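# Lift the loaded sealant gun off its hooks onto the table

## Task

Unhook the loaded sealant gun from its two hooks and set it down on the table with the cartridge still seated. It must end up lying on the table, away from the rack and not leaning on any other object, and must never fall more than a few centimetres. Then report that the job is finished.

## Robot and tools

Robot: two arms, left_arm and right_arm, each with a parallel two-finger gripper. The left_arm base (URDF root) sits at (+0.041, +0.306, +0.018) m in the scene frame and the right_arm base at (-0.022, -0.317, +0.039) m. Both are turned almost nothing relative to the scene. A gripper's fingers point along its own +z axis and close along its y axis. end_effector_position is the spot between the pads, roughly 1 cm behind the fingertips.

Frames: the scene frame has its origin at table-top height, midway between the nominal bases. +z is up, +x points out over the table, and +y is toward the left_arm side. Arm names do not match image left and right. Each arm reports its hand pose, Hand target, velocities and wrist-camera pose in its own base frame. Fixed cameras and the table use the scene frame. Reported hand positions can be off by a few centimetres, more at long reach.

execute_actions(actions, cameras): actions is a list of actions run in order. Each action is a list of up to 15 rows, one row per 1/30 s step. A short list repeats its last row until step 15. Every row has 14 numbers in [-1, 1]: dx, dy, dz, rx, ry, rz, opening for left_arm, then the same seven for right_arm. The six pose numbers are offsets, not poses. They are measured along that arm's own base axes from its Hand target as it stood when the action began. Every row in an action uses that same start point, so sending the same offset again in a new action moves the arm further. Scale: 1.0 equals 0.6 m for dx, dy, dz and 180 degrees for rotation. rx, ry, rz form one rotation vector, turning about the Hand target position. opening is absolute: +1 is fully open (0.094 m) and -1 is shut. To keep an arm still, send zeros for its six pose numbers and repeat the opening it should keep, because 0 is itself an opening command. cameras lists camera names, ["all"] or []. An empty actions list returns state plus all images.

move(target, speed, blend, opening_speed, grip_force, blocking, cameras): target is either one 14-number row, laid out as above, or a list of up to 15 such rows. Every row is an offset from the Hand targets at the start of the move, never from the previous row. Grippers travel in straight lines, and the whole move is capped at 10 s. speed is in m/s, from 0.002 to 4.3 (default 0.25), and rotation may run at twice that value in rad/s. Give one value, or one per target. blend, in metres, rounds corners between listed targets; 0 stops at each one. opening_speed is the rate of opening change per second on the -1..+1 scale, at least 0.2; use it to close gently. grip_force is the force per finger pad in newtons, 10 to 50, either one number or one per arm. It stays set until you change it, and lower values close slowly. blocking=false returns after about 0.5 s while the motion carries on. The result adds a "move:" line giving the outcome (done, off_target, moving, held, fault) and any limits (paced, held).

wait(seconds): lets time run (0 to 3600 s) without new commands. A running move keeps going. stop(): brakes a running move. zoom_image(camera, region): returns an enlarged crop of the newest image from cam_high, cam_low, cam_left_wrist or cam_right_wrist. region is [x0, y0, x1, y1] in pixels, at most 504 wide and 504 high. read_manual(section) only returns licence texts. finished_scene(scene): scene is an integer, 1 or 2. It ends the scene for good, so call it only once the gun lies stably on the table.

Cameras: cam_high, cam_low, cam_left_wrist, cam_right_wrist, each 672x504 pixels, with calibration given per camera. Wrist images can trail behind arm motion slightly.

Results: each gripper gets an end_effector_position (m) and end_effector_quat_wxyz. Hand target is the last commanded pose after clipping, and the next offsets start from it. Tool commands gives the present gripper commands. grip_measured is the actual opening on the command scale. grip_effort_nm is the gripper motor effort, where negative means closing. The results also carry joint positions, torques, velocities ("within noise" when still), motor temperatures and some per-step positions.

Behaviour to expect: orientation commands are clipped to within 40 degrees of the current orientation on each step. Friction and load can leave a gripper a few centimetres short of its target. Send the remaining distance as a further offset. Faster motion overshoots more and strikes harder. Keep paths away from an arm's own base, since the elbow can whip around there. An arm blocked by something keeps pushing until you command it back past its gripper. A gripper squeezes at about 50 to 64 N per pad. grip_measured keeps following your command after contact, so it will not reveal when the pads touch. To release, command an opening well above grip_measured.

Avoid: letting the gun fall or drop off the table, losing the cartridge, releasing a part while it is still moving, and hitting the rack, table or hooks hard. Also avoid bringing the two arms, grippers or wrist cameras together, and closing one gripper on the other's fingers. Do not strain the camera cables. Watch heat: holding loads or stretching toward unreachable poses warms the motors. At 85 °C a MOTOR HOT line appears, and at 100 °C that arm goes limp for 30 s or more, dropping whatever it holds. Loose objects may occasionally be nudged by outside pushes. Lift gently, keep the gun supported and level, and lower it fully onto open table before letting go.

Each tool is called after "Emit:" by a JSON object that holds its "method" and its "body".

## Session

Emit:
{"method": "execute_actions", "body": {"actions": []}}

Emit:
{"method": "zoom_image", "body": {"camera": "cam_high", "region": [150, 50, 550, 250]}}

Scene clock: 0.00 s.
left_arm: end_effector_position=(+0.2682, -0.0991, +0.1333) grip_measured=+1.000 grip_effort_nm=n/a end_effector_quat_wxyz=(+0.033, +0.700, +0.712, -0.044) | right_arm: end_effector_position=(+0.4035, +0.2833, +0.0546) grip_measured=+1.000 grip_effort_nm=n/a end_effector_quat_wxyz=(-0.178, +0.761, -0.606, -0.150)
Joint positions: left_arm=[-0.287 1.123 0.8 -1.232 0.108 1.265 0.094] | right_arm=[0.468 1.667 1.056 -0.747 -0.423 -1.282 0.094]
Joint velocities: within noise
Joint torques (N m): no reading
Motor temperatures (°C): left_arm=[32 34 34 27 31 27 27] | right_arm=[32 31 34 29 30 30 31]
Heat: left arm: hottest shoulder 34 °C; right arm: hottest elbow 34 °C.
Hand target: left_arm +0.2824, -0.1023, +0.1499; +0.057, +0.700, +0.711, -0.033 | right_arm +0.4175, +0.2943, +0.0762; -0.204, +0.761, -0.599, -0.141
Tool commands: left_gripper/opening=+1.0 right_gripper/opening=+1.0
camera_calibration:
cam_left_wrist: T_world_to_cam=[[-0.99967, 0.00275, 0.02551, 0.26643], [0.01078, 0.94729, 0.32019, 0.08504], [-0.02329, 0.32036, -0.94701, 0.25274]] pos_world=[0.27131, -0.16226, 0.20532]
cam_right_wrist: T_world_to_cam=[[0.97851, 0.17969, 0.10111, -0.45196], [0.18142, -0.98337, -0.00815, 0.24069], [0.09797, 0.02632, -0.99484, 0.10279]] pos_world=[0.38851, 0.3152, 0.14992]

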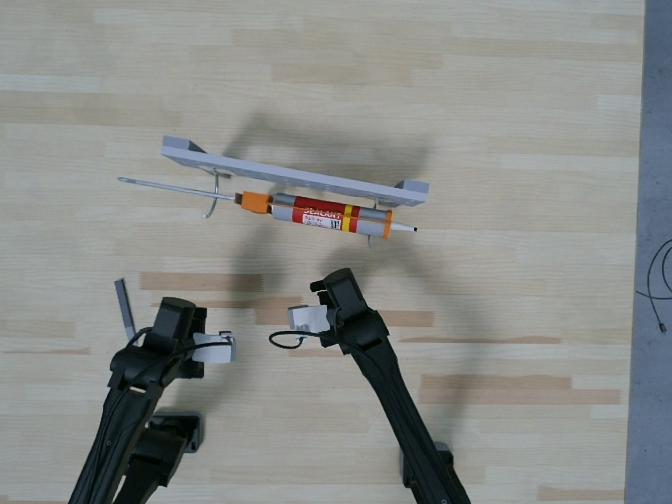

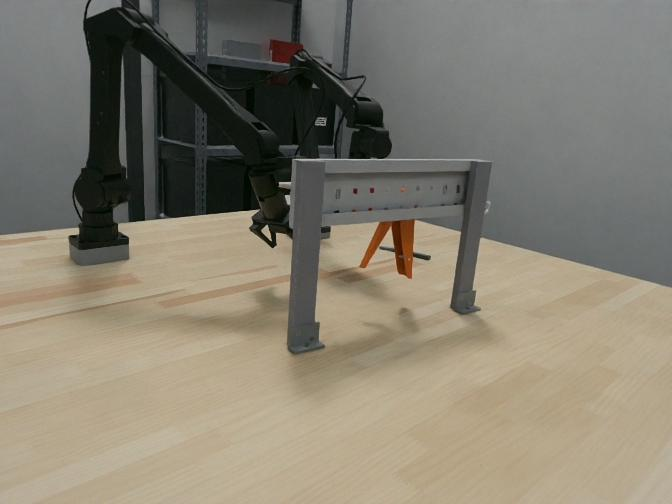

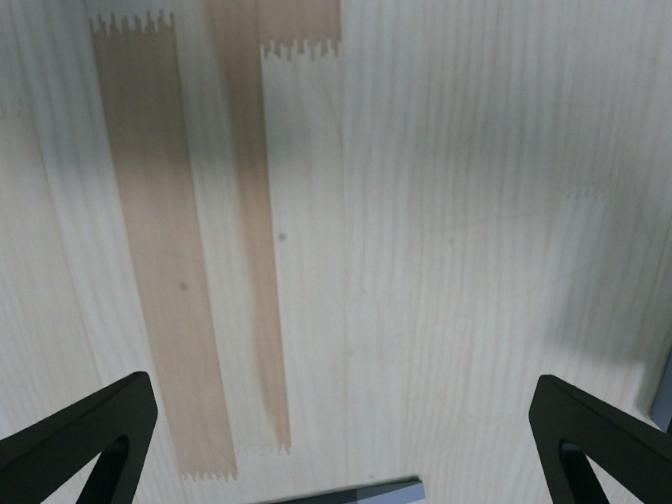

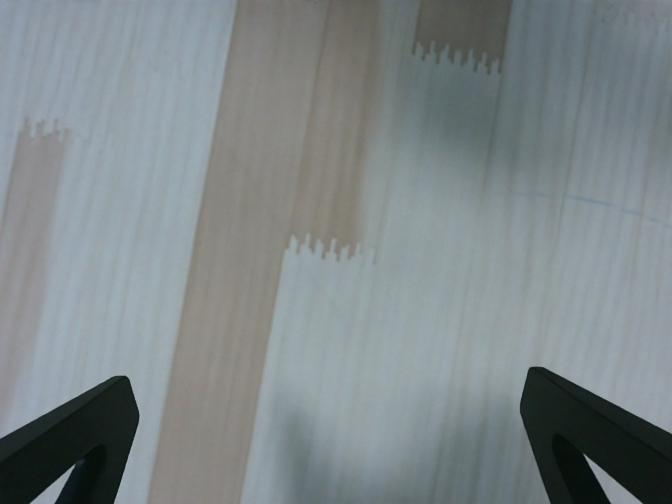

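Scaled by 1.260.

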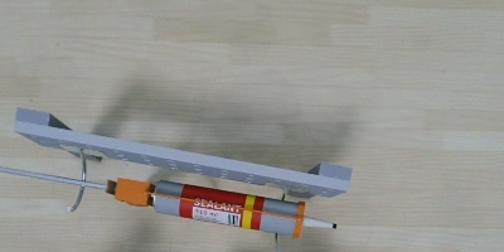

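Emit:
{"method": "move", "body": {"target": [[0.1,0.08,0.2,-0.378,-0.313,0.35,1,-0.05,0.03,0.3,0.3166,-0.2413,-0.523,1],[0.256,0.105,0.2,-0.6666,0.0931,0.6433,1,-0.01,0.05,0.33,0.7134,0.1886,-0.6389,1]], "speed": 0.5, "blend": 0.05, "cameras": ["all"]}}

Scene clock: 46.73 s.
left_arm: end_effector_position=(+0.4154, -0.0456, +0.2272) grip_measured=+1.000 grip_effort_nm=0.00 end_effector_quat_wxyz=(+0.427, -0.473, +0.569, -0.520) | right_arm: end_effector_position=(+0.3990, +0.3208, +0.2354) grip_measured=+1.000 grip_effort_nm=-0.02 end_effector_quat_wxyz=(+0.547, +0.523, +0.492, +0.430)
Joint positions: left_arm=[-0.051 0.985 0.329 0.56 0.139 -1.564 0.094] | right_arm=[0.992 1.51 0.739 0.698 1.142 1.549 0.094]
Joint torques (N m): left_arm=[-1.73 -2.37 13.78 2.18 -0.21 -0.05] | right_arm=[0.79 -11.87 13.53 0.57 0.07 0.24]
Motor temperatures (°C): left_arm=[32 34 38 27 31 27 26] | right_arm=[32 32 39 29 30 30 31]
Heat: left arm: hottest elbow 38 °C; right arm: hottest elbow 39 °C.
Hand target: left_arm +0.4360, -0.0393, +0.2699; +0.456, -0.456, +0.540, -0.540 | right_arm +0.4115, +0.3243, +0.2742; +0.541, +0.540, +0.457, +0.456
Off the commanded pose: left_arm 0.048 m, 6 deg | right_arm 0.041 m, 5 deg.
move: off_target (left_arm, right_arm)
cam_left_wrist: T_world_to_cam=[[0.07988, -0.02836, 0.9964, -0.25938], [-0.58408, -0.81135, 0.02373, 0.23697], [0.80776, -0.58387, -0.08137, -0.25524]] pos_world=[0.3653, 0.03589, 0.23205]
cam_right_wrist: T_world_to_cam=[[-0.06232, -0.06533, -0.99592, 0.27958], [-0.30303, 0.95199, -0.04349, -0.13935], [0.95094, 0.29908, -0.07912, -0.36125]] pos_world=[0.31873, 0.25897, 0.2438]

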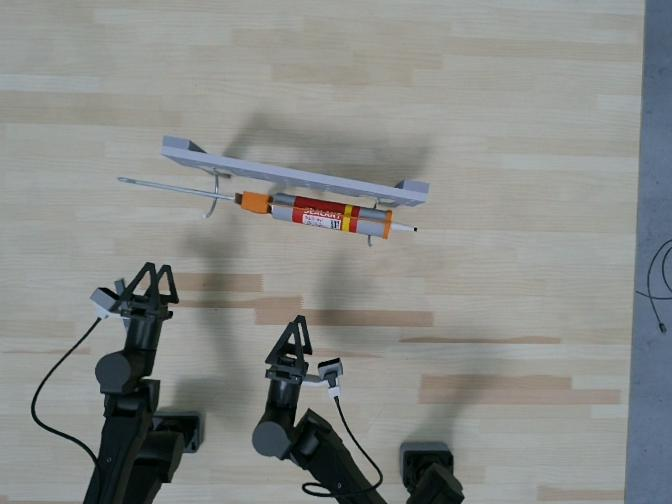

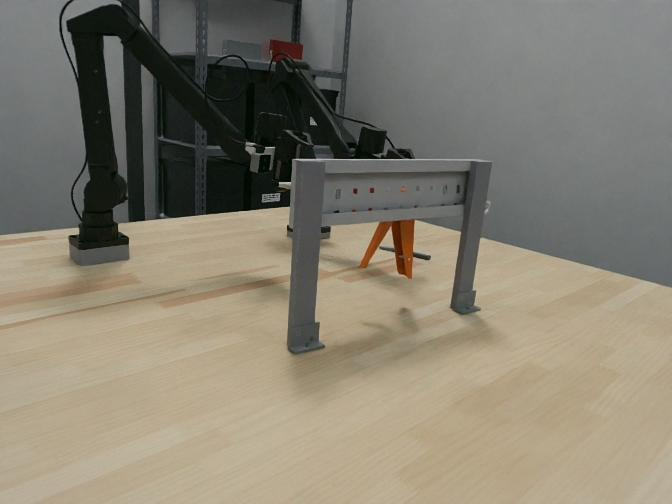

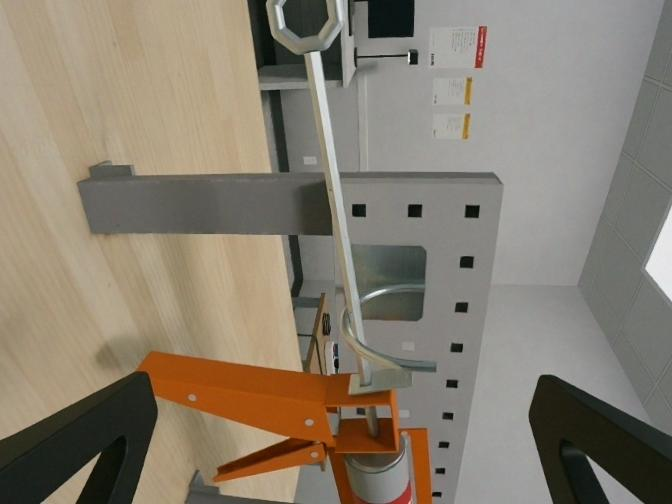

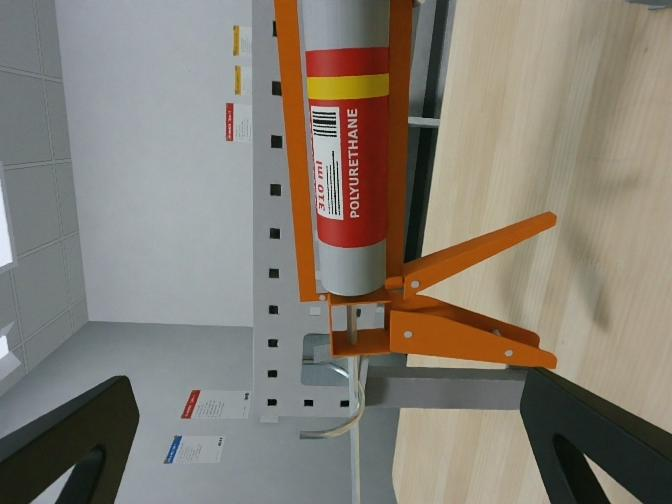

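Emit:
{"method": "move", "body": {"target": [0.15,-0.067,-0.01,0,-0.025,0,1,0.217,-0.04,-0.025,0,-0.01,0,1], "speed": 0.3, "cameras": ["cam_high","cam_left_wrist","cam_right_wrist"]}}

Scene clock: 78.30 s.
left_arm: end_effector_position=(+0.5078, -0.0757, +0.2282) grip_measured=+1.000 grip_effort_nm=0.00 end_effector_quat_wxyz=(+0.455, -0.456, +0.545, -0.536) | right_arm: end_effector_position=(+0.5306, +0.2862, +0.2280) grip_measured=+1.000 grip_effort_nm=-0.02 end_effector_quat_wxyz=(+0.545, +0.536, +0.474, +0.437)
Joint positions: left_arm=[-0.135 1.362 0.524 0.827 0.036 -1.564 0.094] | right_arm=[0.722 1.676 0.909 0.73 0.893 1.551 0.094]
Joint torques (N m): left_arm=[-3.31 -6.95 12.1 2.17 -0.2 0.06] | right_arm=[1.61 -11.69 13.72 2.15 0.04 -0.03]
Motor temperatures (°C): left_arm=[32 34 43 27 31 27 26] | right_arm=[32 34 43 29 30 30 31]
Heat: left arm: hottest elbow 43 °C; right arm: hottest elbow 43 °C.
Hand target: left_arm +0.5260, -0.0795, +0.2639; +0.477, -0.435, +0.522, -0.557 | right_arm +0.5417, +0.3003, +0.2592; +0.548, +0.532, +0.448, +0.464
Off the commanded pose: left_arm 0.040 m, 5 deg | right_arm 0.036 m, 4 deg.
move: off_target (left_arm, right_arm)
cam_left_wrist: T_world_to_cam=[[-0.00394, -0.02535, 0.99967, -0.22657], [-0.56909, -0.82195, -0.02309, 0.26872], [0.82227, -0.569, -0.01118, -0.36968]] pos_world=[0.45601, 0.00479, 0.22856]
cam_right_wrist: T_world_to_cam=[[-0.0496, -0.0261, -0.99843, 0.26082], [-0.28174, 0.95943, -0.01109, -0.08781], [0.95821, 0.28075, -0.05494, -0.48081]] pos_world=[0.44891, 0.22604, 0.23302]

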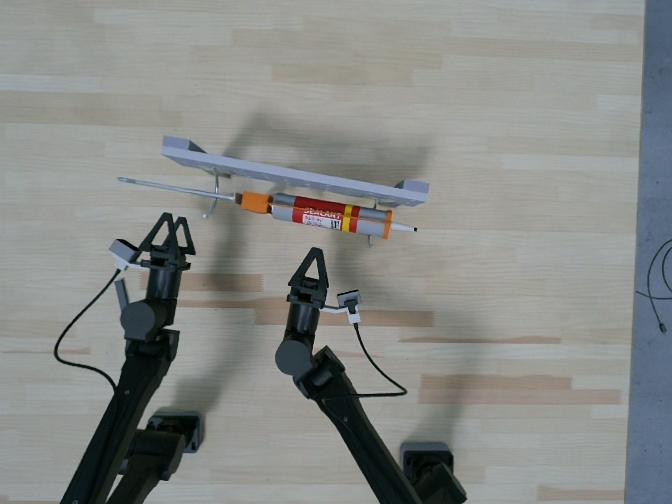

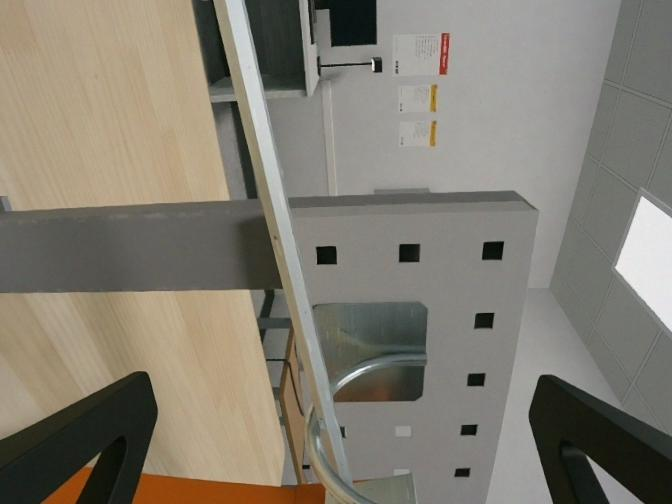

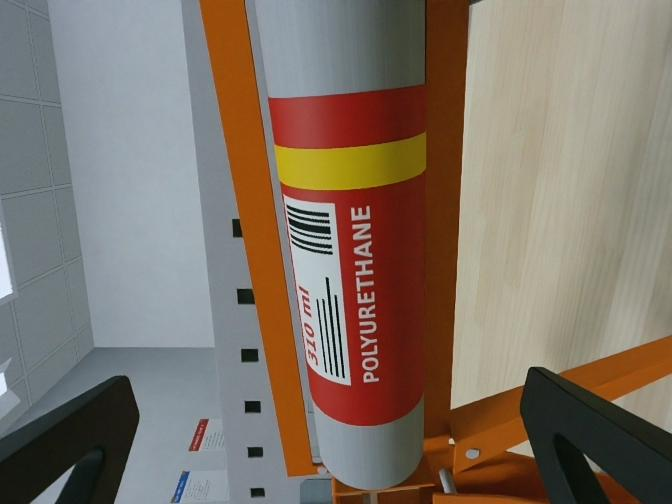

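Emit:
{"method": "move", "body": {"target": [0.1,-0.018,-0.018,0,0,0,1,0.138,-0.017,-0.013,0,-0.01,0,1], "speed": 0.12, "cameras": ["cam_high","cam_left_wrist","cam_right_wrist"]}}

Scene clock: 97.13 s.
left_arm: end_effector_position=(+0.5680, -0.0828, +0.2190) grip_measured=+1.000 grip_effort_nm=0.00 end_effector_quat_wxyz=(+0.457, -0.458, +0.544, -0.535) | right_arm: end_effector_position=(+0.6111, +0.2788, +0.2208) grip_measured=+1.000 grip_effort_nm=-0.02 end_effector_quat_wxyz=(+0.545, +0.535, +0.462, +0.451)
Joint positions: left_arm=[-0.135 1.537 0.676 0.851 0.03 -1.564 0.094] | right_arm=[0.612 1.823 1.076 0.748 0.78 1.549 0.094]
Joint torques (N m): left_arm=[-3.66 -9.35 11.75 2.11 -0.21 0.06] | right_arm=[1.26 -13.86 14.08 2.29 0.01 -0.2]
Heat: left arm: hottest elbow 43 °C; right arm: hottest elbow 45 °C.
Hand target: left_arm +0.5860, -0.0903, +0.2531; +0.477, -0.435, +0.522, -0.557 | right_arm +0.6245, +0.2901, +0.2514; +0.555, +0.525, +0.440, +0.473
Off the commanded pose: left_arm 0.039 m, 5 deg | right_arm 0.035 m, 4 deg.
move: off_target (left_arm, right_arm)
cam_left_wrist: T_world_to_cam=[[-0.00526, -0.02522, 0.99967, -0.21654], [-0.56404, -0.8254, -0.02379, 0.29389], [0.82573, -0.56398, -0.00989, -0.42506]] pos_world=[0.51561, -0.00261, 0.21926]
cam_right_wrist: T_world_to_cam=[[-0.02099, -0.00245, -0.99978, 0.23367], [-0.28461, 0.95864, 0.00362, -0.05929], [0.95841, 0.28462, -0.02082, -0.56495]] pos_world=[0.52948, 0.2182, 0.22207]

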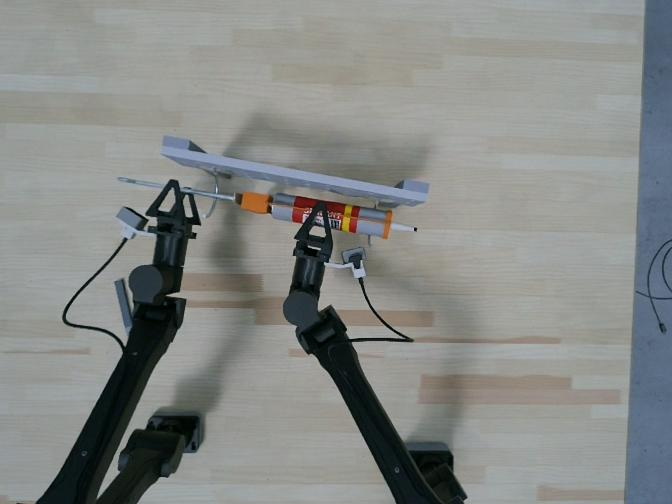

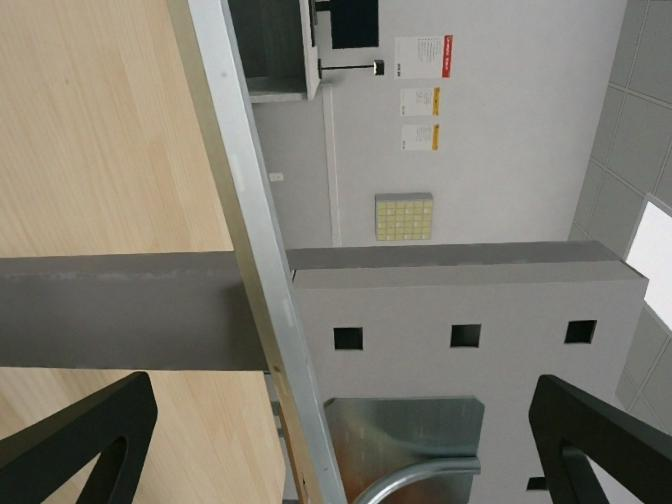

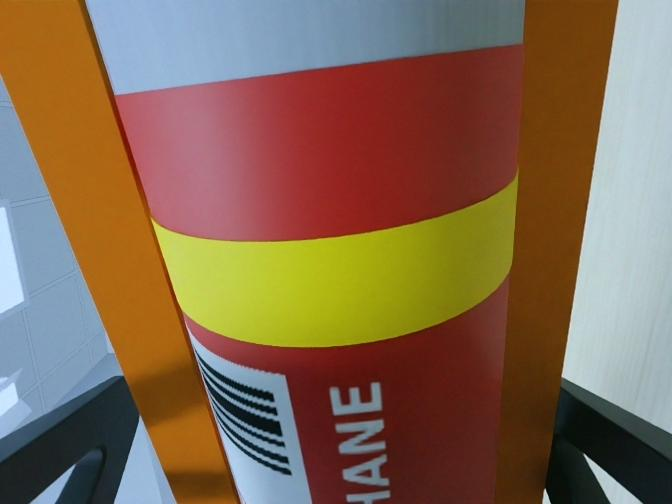

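Emit:
{"method": "move", "body": {"target": [0,0,0,0,0,0,-1,0,0,0,0,0,0,-0.8], "opening_speed": 1.0, "cameras": ["cam_left_wrist","cam_right_wrist","cam_high"]}}

Scene clock: 105.43 s.
left_arm: end_effector_position=(+0.5691, -0.0821, +0.2122) grip_measured=-0.819 grip_effort_nm=-1.02 end_effector_quat_wxyz=(+0.442, -0.473, +0.536, -0.542) | right_arm: end_effector_position=(+0.6117, +0.2792, +0.2159) grip_measured=+0.695 grip_effort_nm=-1.04 end_effector_quat_wxyz=(+0.547, +0.533, +0.467, +0.446)
Joint positions: left_arm=[-0.133 1.549 0.676 0.851 0.03 -1.61 0.009] | right_arm=[0.612 1.831 1.076 0.748 0.78 1.54 0.08]
Joint torques (N m): left_arm=[-3.6 -10.81 11.67 2.15 -0.22 0.53] | right_arm=[1.26 -14.74 13.96 2.33 0.02 -0.11]
Heat: left arm: hottest elbow 43 °C; right arm: hottest elbow 46 °C.
Hand target: left_arm +0.5860, -0.0903, +0.2531; +0.477, -0.435, +0.522, -0.557 | right_arm +0.6245, +0.2901, +0.2514; +0.555, +0.525, +0.440, +0.473
Off the commanded pose: left_arm 0.045 m, 6 deg | right_arm 0.039 m, 5 deg.
move: done
cam_left_wrist: T_world_to_cam=[[0.01447, 0.01856, 0.99972, -0.21738], [-0.56213, -0.82672, 0.02348, 0.28382], [0.82692, -0.56231, -0.00153, -0.42801]] pos_world=[0.51662, -0.002, 0.21]
cam_right_wrist: T_world_to_cam=[[-0.02887, -0.01595, -0.99946, 0.23728], [-0.28464, 0.95861, -0.00708, -0.05713], [0.9582, 0.28428, -0.03221, -0.56304]] pos_world=[0.53009, 0.21862, 0.21861]
Images, in order (width x height): cam_high 672x504, cam_left_wrist 672x504, cam_right_wrist 672x504.

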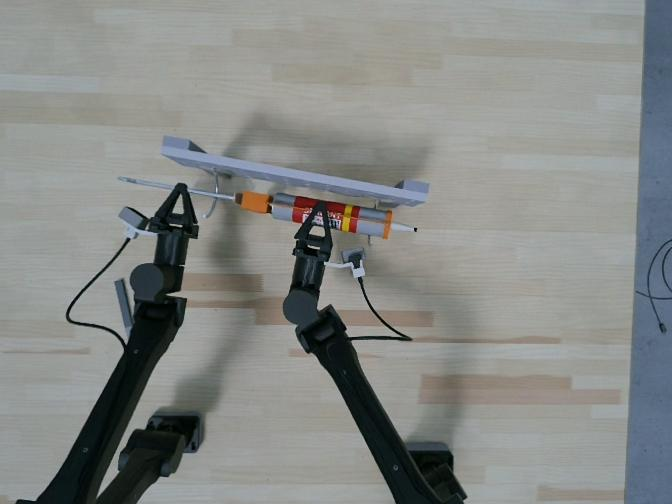

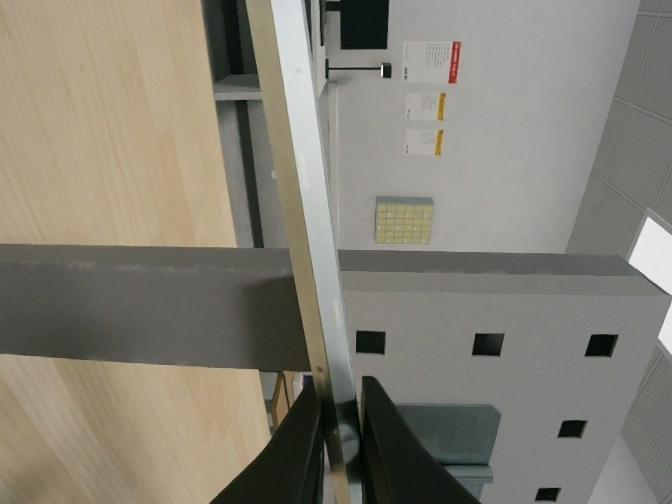

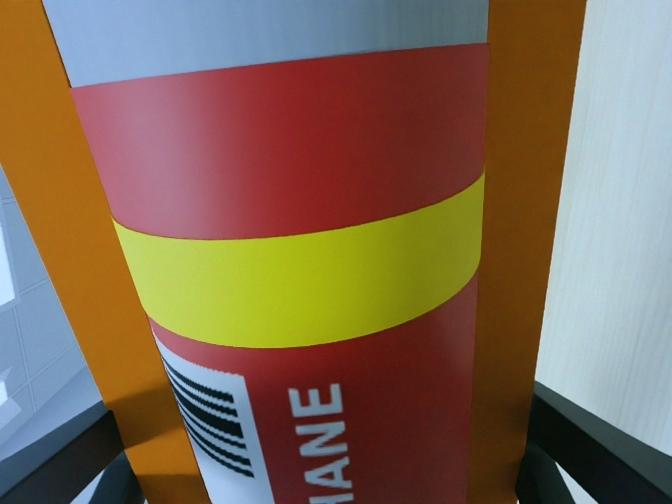

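Emit:
{"method": "move", "body": {"target": [0,0,0.27,-0.005,-0.03,0,-1,0,0,0.28,-0.005,-0.03,0,-0.8], "speed": 0.13, "cameras": ["cam_left_wrist","cam_low","cam_high"]}}

Scene clock: 113.53 s.
left_arm: end_effector_position=(+0.5775, -0.0772, +0.3253) grip_measured=-0.838 grip_effort_nm=-1.02 end_effector_quat_wxyz=(+0.456, -0.470, +0.521, -0.548) | right_arm: end_effector_position=(+0.6199, +0.2833, +0.3144) grip_measured=+0.695 grip_effort_nm=-1.04 end_effector_quat_wxyz=(+0.545, +0.537, +0.441, +0.469)
Joint positions: left_arm=[-0.127 1.35 0.819 0.547 0.016 -1.611 0.008] | right_arm=[0.61 1.711 1.188 0.57 0.783 1.56 0.08]
Joint torques (N m): left_arm=[-3.6 -13.86 17.37 1.16 -0.11 0.5] | right_arm=[1.32 -20.78 19.06 0.95 -0.05 -1.15]
Motor temperatures (°C): left_arm=[32 34 43 28 31 27 27] | right_arm=[31 34 48 30 30 30 32]
Heat: left arm: hottest elbow 43 °C; right arm: hottest elbow 48 °C.
Hand target: left_arm +0.5860, -0.0903, +0.4151; +0.498, -0.412, +0.494, -0.581 | right_arm +0.6245, +0.2901, +0.4194; +0.579, +0.498, +0.417, +0.493
Off the commanded pose: left_arm 0.091 m, 10 deg | right_arm 0.105 m, 7 deg.
move: off_target (left_arm, right_arm)
cam_left_wrist: T_world_to_cam=[[-0.02383, 0.02494, 0.9994, -0.30799], [-0.54618, -0.83763, 0.00788, 0.28487], [0.83733, -0.54567, 0.03359, -0.44807]] pos_world=[0.52343, 0.0018, 0.32061]
Images, in order (width x height): cam_high 672x504, cam_low 672x504, cam_left_wrist 672x504.

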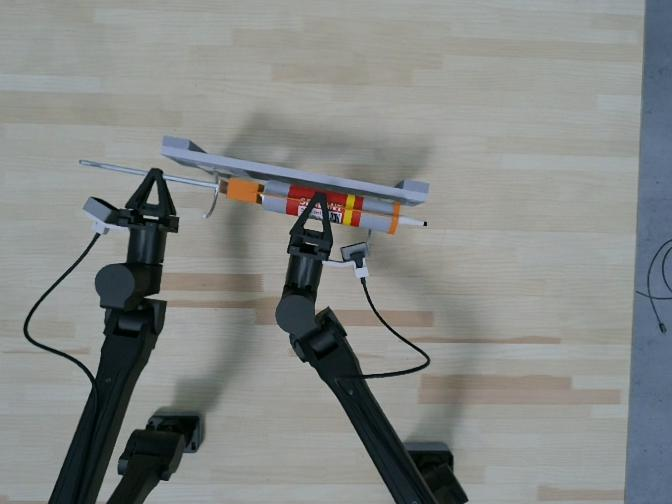

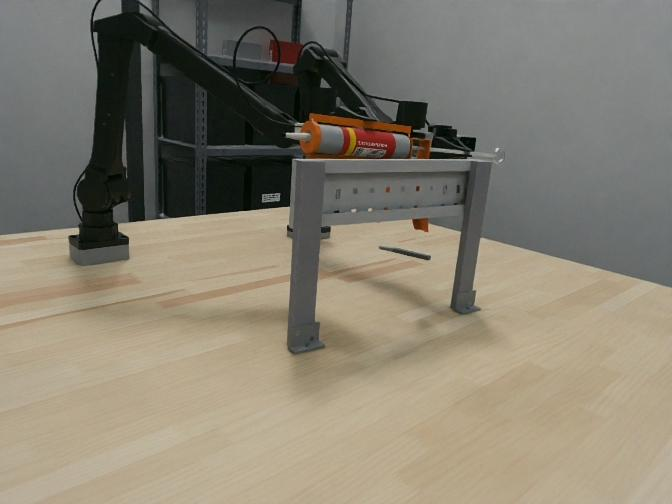

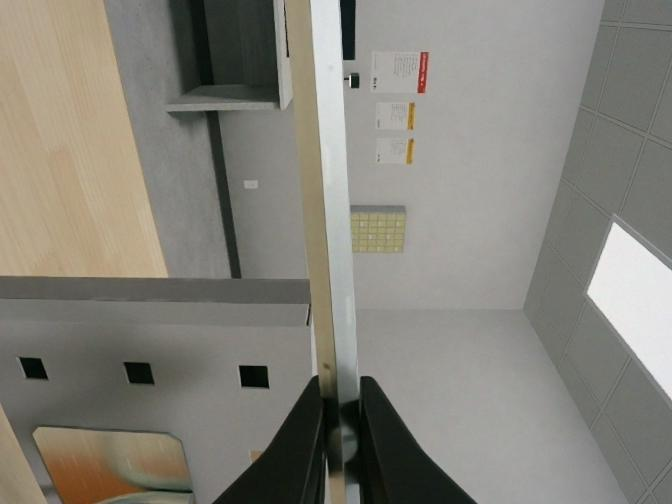

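Emit:
{"method": "move", "body": {"target": [[-0.164,0.028,0,0,0,0,-1,-0.164,0.028,0,0,0,0,-0.8],[-0.2,0.008,-0.035,0.031,0.182,0,-1,-0.2,0.008,-0.045,0.0306,0.181,0,-0.8],[-0.24,-0.012,-0.07,0.062,0.365,0,-1,-0.24,-0.012,-0.09,0.061,0.361,0,-0.8],[-0.283,-0.033,-0.1,0.0927,0.547,0,-1,-0.283,-0.033,-0.133,0.0919,0.542,0,-0.8]], "speed": 0.22, "blend": 0.03, "cameras": ["all"]}}

Scene clock: 141.27 s.
left_arm: end_effector_position=(+0.3981, -0.1024, +0.3144) grip_measured=-0.831 grip_effort_nm=-1.02 end_effector_quat_wxyz=(-0.001, -0.669, +0.743, -0.003) | right_arm: end_effector_position=(+0.4710, +0.2561, +0.2902) grip_measured=+0.678 grip_effort_nm=-1.04 end_effector_quat_wxyz=(-0.007, +0.716, +0.698, +0.030)
Joint positions: left_arm=[-0.248 1.417 1.541 -1.691 0.005 -1.714 0.008] | right_arm=[0.489 1.714 1.825 -1.628 -0.03 2.086 0.079]
Joint torques (N m): left_arm=[-3.43 -10.81 16.83 -0.44 -0.2 0.59] | right_arm=[3.08 -17.85 15.98 -1.58 -0.65 0.18]
Motor temperatures (°C): left_arm=[32 35 52 27 31 28 28] | right_arm=[31 36 54 29 30 32 33]
Heat: left arm: hottest elbow 52 °C; right arm: hottest elbow 54 °C.
Hand target: left_arm +0.4162, -0.1101, +0.3551; +0.000, -0.640, +0.768, +0.000 | right_arm +0.4547, +0.2703, +0.3396; +0.001, +0.767, +0.642, +0.000
Off the commanded pose: left_arm 0.045 m, 4 deg | right_arm 0.054 m, 9 deg.
joint sent to its limit (left arm) — joint 4 (wrist pitch), lower limit. The joint targets are off in position and orientation.
joint sent to its limit (right arm) — joint 4 (wrist pitch), lower limit; joint 6 (wrist roll), upper limit. The joint targets are off in position and orientation.
move: off_target (left_arm, right_arm)
cam_left_wrist: T_world_to_cam=[[0.99221, -0.12372, 0.01418, -0.41072], [-0.11794, -0.89702, 0.42597, -0.14213], [-0.03998, -0.42433, -0.90462, 0.3453]] pos_world=[0.40457, -0.03179, 0.37873]
cam_right_wrist: T_world_to_cam=[[-0.99917, 0.03967, -0.0097, 0.46251], [0.0299, 0.87245, 0.48779, -0.34431], [0.02781, 0.48709, -0.87291, 0.21096]] pos_world=[0.46655, 0.17929, 0.35659]

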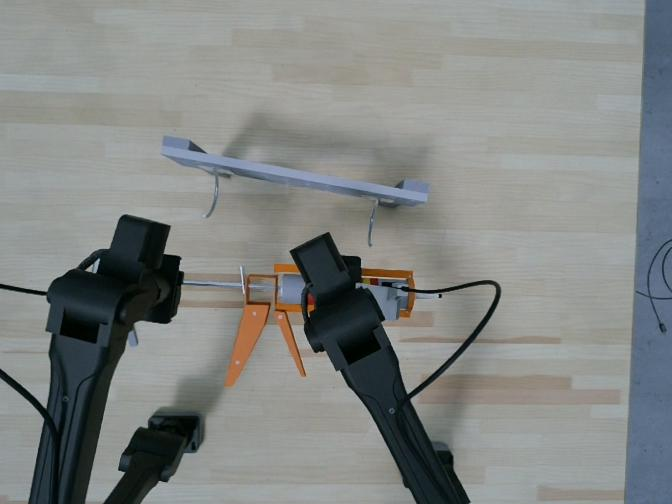

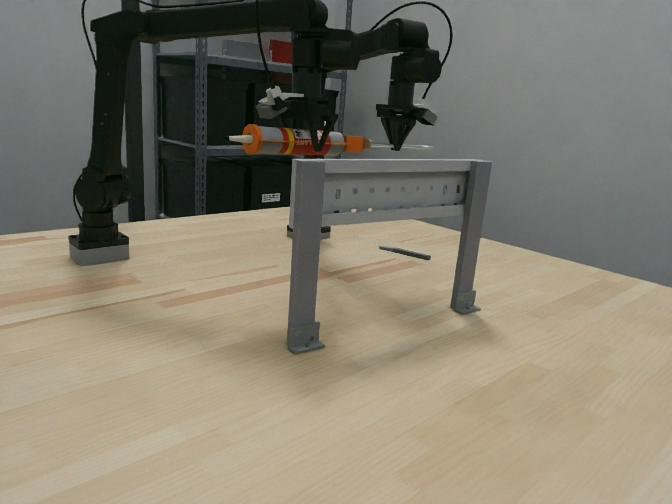

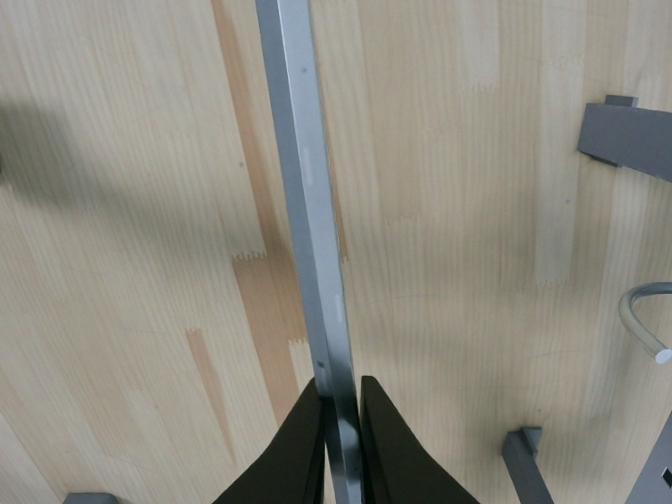

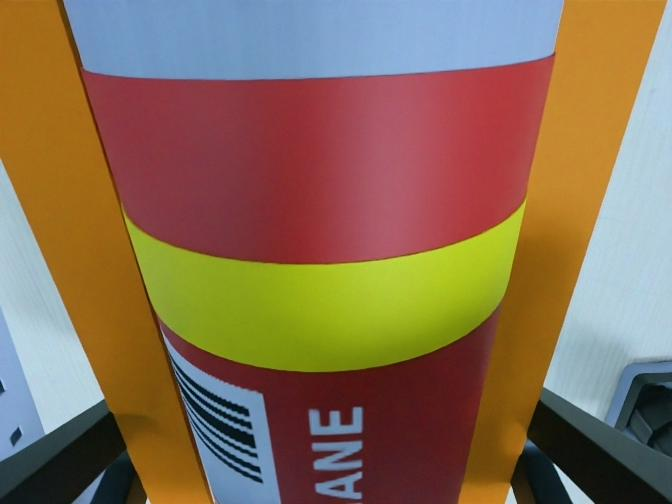

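Emit:
{"method": "move", "body": {"target": [0,0,-0.42,0,0,0.03,-1,0.012,0,-0.41,0,0,0.045,-0.8], "speed": 0.2, "cameras": ["cam_high","cam_low"]}}

Scene clock: 148.70 s.
left_arm: end_effector_position=(+0.3937, -0.1065, +0.0891) grip_measured=-0.840 grip_effort_nm=-1.02 end_effector_quat_wxyz=(+0.028, +0.690, -0.723, -0.030) | right_arm: end_effector_position=(+0.4647, +0.2528, +0.0661) grip_measured=+0.678 grip_effort_nm=-1.04 end_effector_quat_wxyz=(-0.018, +0.716, +0.698, -0.017)
Joint positions: left_arm=[-0.256 1.565 1.093 -1.18 0.016 -1.78 0.008] | right_arm=[0.491 1.855 1.42 -1.178 -0.026 2.086 0.079]
Joint torques (N m): left_arm=[-3.08 -12.34 9.8 0.79 -0.55 0.32] | right_arm=[3.49 -18.9 10.43 -0.27 0.43 0.18]
Heat: left arm: hottest elbow 51 °C; right arm: hottest elbow 53 °C.
Hand target: left_arm +0.4162, -0.1101, +0.1031; +0.000, +0.676, -0.737, +0.000 | right_arm +0.4619, +0.2703, +0.0936; +0.001, +0.720, +0.694, +0.000
Off the commanded pose: left_arm 0.027 m, 5 deg | right_arm 0.033 m, 3 deg.
joint sent to its limit (right arm) — joint 6 (wrist roll), upper limit. The joint targets are off in position, not in orientation.
move: off_target (left_arm, right_arm)

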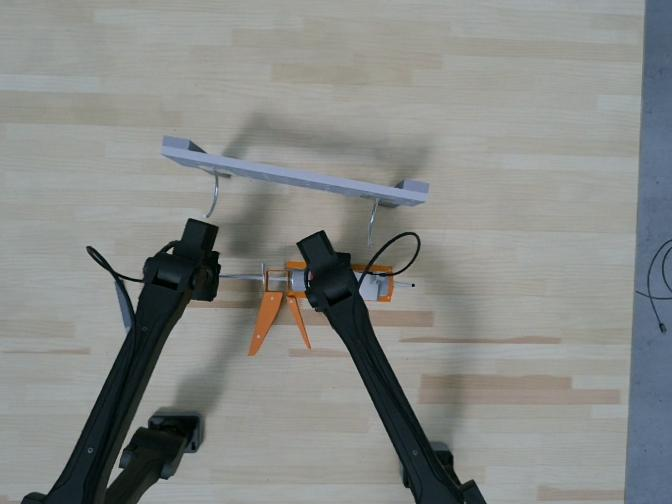

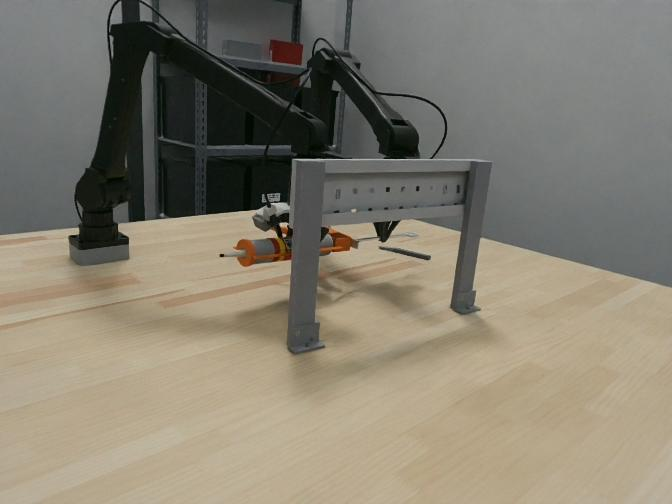

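Emit:
{"method": "move", "body": {"target": [0,0,-0.11,0,0,0,-1,0,0,-0.11,0,0,0,-0.8], "speed": 0.12, "cameras": ["cam_high","cam_low"]}}

Emit:
{"method": "zoom_image", "body": {"camera": "cam_low", "region": [200, 160, 450, 310]}}

Scene clock: 156.77 s.
left_arm: end_effector_position=(+0.3925, -0.1071, +0.0257) grip_measured=-0.840 grip_effort_nm=-1.02 end_effector_quat_wxyz=(+0.027, +0.691, -0.722, -0.028) | right_arm: end_effector_position=(+0.4641, +0.2525, +0.0049) grip_measured=+0.678 grip_effort_nm=-1.04 end_effector_quat_wxyz=(-0.015, +0.715, +0.699, -0.013)
Joint positions: left_arm=[-0.258 1.652 1.007 -1.002 0.018 -1.783 0.008] | right_arm=[0.492 1.926 1.346 -1.025 -0.021 2.086 0.079]
Joint torques (N m): left_arm=[-2.78 -12.45 8.62 0.81 -0.61 0.34] | right_arm=[3.31 -18.67 9.35 -0.21 0.25 0.19]
Heat: left arm: hottest elbow 51 °C; right arm: hottest elbow 51 °C.
Hand target: left_arm +0.4162, -0.1101, +0.0371; +0.000, +0.676, -0.737, +0.000 | right_arm +0.4619, +0.2703, +0.0276; +0.001, +0.720, +0.694, +0.000
Off the commanded pose: left_arm 0.027 m, 5 deg | right_arm 0.029 m, 2 deg.
joint sent to its limit (right arm) — joint 6 (wrist roll), upper limit. The joint targets are off in position, not in orientation.
move: off_target (left_arm, right_arm)

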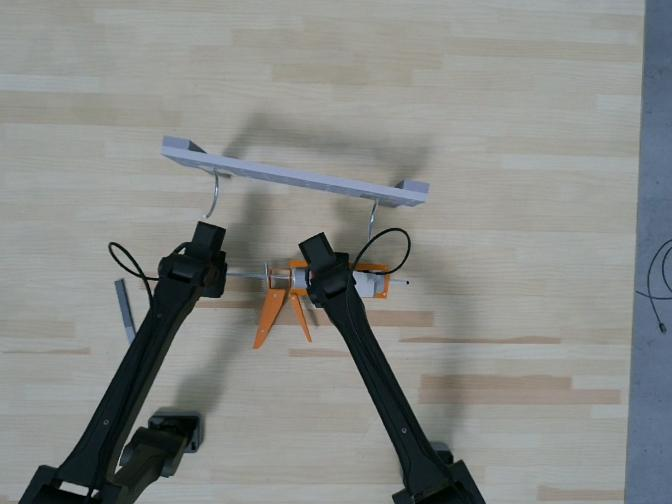

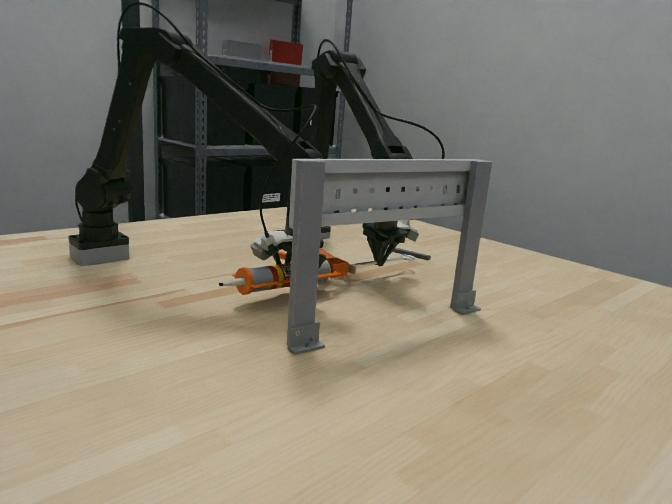

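Scaled by 2.016.

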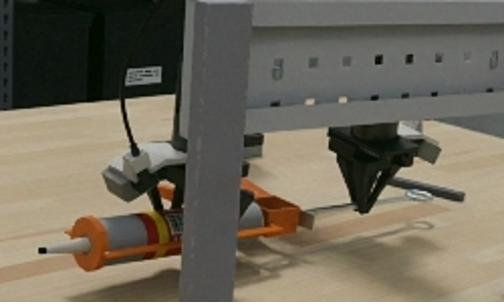

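Scene z both ≈.044; final approach slowly.

Emit:
{"method": "move", "body": {"target": [0,0,-0.03,0,0,0,-1,0,0,-0.03,0,0,0,-0.8], "speed": 0.05}}

Emit:
{"method": "move", "body": {"target": [0,0,-0.025,0,0,0,-1,0,0,-0.025,0,0,0,-0.8], "speed": 0.04}}

Emit:
{"method": "move", "body": {"target": [0,0,-0.02,0,0,0,-1,0,0,-0.025,0,0,0,-0.8], "speed": 0.04, "cameras": ["cam_low","cam_left_wrist"]}}

Emit:
{"method": "zoom_image", "body": {"camera": "cam_low", "region": [200, 160, 450, 310]}}

Scene clock: 163.00 s.
left_arm: end_effector_position=(+0.3937, -0.1074, +0.0106) grip_measured=-0.840 grip_effort_nm=-1.02 end_effector_quat_wxyz=(+0.025, +0.691, -0.722, -0.024) | right_arm: end_effector_position=(+0.4639, +0.2524, -0.0107) grip_measured=+0.678 grip_effort_nm=-1.04 end_effector_quat_wxyz=(-0.014, +0.715, +0.699, -0.011)
Joint positions: left_arm=[-0.258 1.677 0.991 -0.953 0.018 -1.783 0.008] | right_arm=[0.492 1.946 1.329 -0.984 -0.021 2.086 0.079]
Joint torques (N m): left_arm=[-2.9 -12.28 8.32 0.75 -0.61 0.34] | right_arm=[3.37 -18.32 9.1 -0.2 0.22 0.18]
Heat: left arm: hottest elbow 49 °C; right arm: hottest elbow 51 °C.
Hand target: left_arm +0.4162, -0.1101, +0.0191; +0.000, +0.676, -0.737, +0.000 | right_arm +0.4619, +0.2703, +0.0096; +0.001, +0.720, +0.694, +0.000
Off the commanded pose: left_arm 0.024 m, 5 deg | right_arm 0.027 m, 2 deg.
joint sent to its limit (right arm) — joint 6 (wrist roll), upper limit. The joint targets are off in position, not in orientation.
move: off_target (left_arm, right_arm)

Scene clock: 164.17 s.
left_arm: end_effector_position=(+0.3955, -0.1079, -0.0001) grip_measured=-0.840 grip_effort_nm=-1.02 end_effector_quat_wxyz=(+0.023, +0.691, -0.722, -0.020) | right_arm: end_effector_position=(+0.4668, +0.2521, -0.0182) grip_measured=+0.678 grip_effort_nm=-1.04 end_effector_quat_wxyz=(-0.008, +0.715, +0.699, -0.007)
Joint positions: left_arm=[-0.258 1.695 0.98 -0.914 0.018 -1.783 0.008] | right_arm=[0.492 1.957 1.323 -0.956 -0.012 2.086 0.079]
Joint torques (N m): left_arm=[-2.84 -11.52 7.76 0.84 -0.61 0.35] | right_arm=[3.37 -17.44 8.64 0.01 0.22 0.18]
Heat: left arm: hottest elbow 49 °C; right arm: hottest elbow 50 °C.
Hand target: left_arm +0.4162, -0.1101, +0.0041; +0.000, +0.676, -0.737, +0.000 | right_arm +0.4619, +0.2703, -0.0054; +0.001, +0.720, +0.694, +0.000
Off the commanded pose: left_arm 0.021 m, 4 deg | right_arm 0.023 m, 2 deg.
joint sent to its limit (right arm) — joint 6 (wrist roll), upper limit. The joint targets are off in position, not in orientation.
move: off_target (left_arm, right_arm)

Scene clock: 165.33 s.
left_arm: end_effector_position=(+0.3979, -0.1076, -0.0024) grip_measured=-0.840 grip_effort_nm=-1.02 end_effector_quat_wxyz=(+0.019, +0.691, -0.722, -0.016) | right_arm: end_effector_position=(+0.4690, +0.2521, -0.0198) grip_measured=+0.678 grip_effort_nm=-1.04 end_effector_quat_wxyz=(-0.003, +0.715, +0.699, -0.001)
Joint positions: left_arm=[-0.256 1.698 0.977 -0.898 0.016 -1.783 0.008] | right_arm=[0.492 1.955 1.316 -0.935 -0.006 2.086 0.079]
Joint torques (N m): left_arm=[-2.78 -10.34 7.19 1.46 -0.61 0.35] | right_arm=[3.37 -15.5 8.29 0.46 0 0.18]
Heat: left arm: hottest elbow 49 °C; right arm: hottest elbow 50 °C.
Hand target: left_arm +0.4162, -0.1101, -0.0079; +0.000, +0.676, -0.737, +0.000 | right_arm +0.4619, +0.2703, -0.0204; +0.001, +0.720, +0.694, +0.000
Off the commanded pose: left_arm 0.019 m, 4 deg | right_arm 0.020 m, 1 deg.
joint sent to its limit (right arm) — joint 6 (wrist roll), upper limit. The joint targets are off in position, not in orientation.
move: off_target (left_arm, right_arm)
cam_left_wrist: T_world_to_cam=[[0.99727, -0.06246, -0.03948, -0.40216], [-0.03973, -0.90372, 0.42628, -0.04365], [-0.0623, -0.42355, -0.90373, 0.06561]] pos_world=[0.40342, -0.03679, 0.06202]

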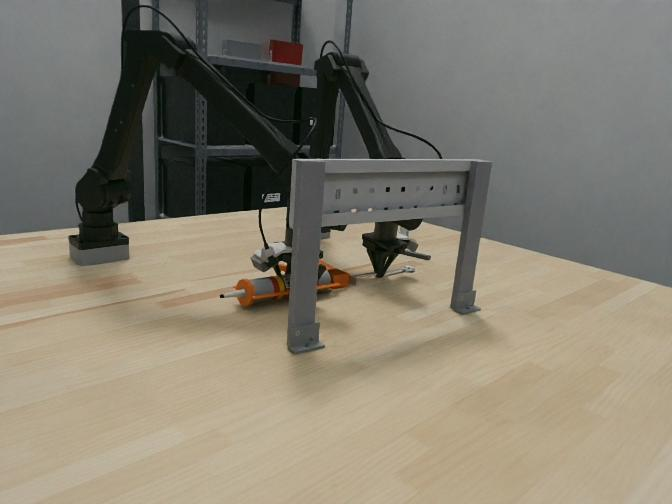

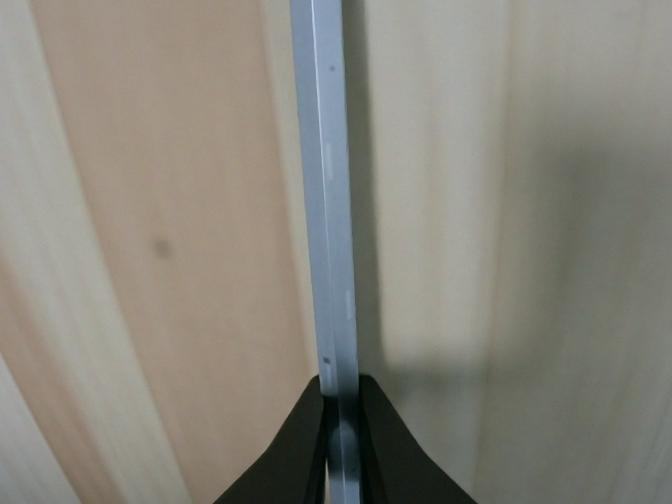

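Scaled by 2.016.

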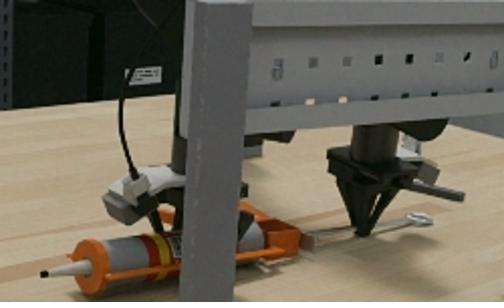

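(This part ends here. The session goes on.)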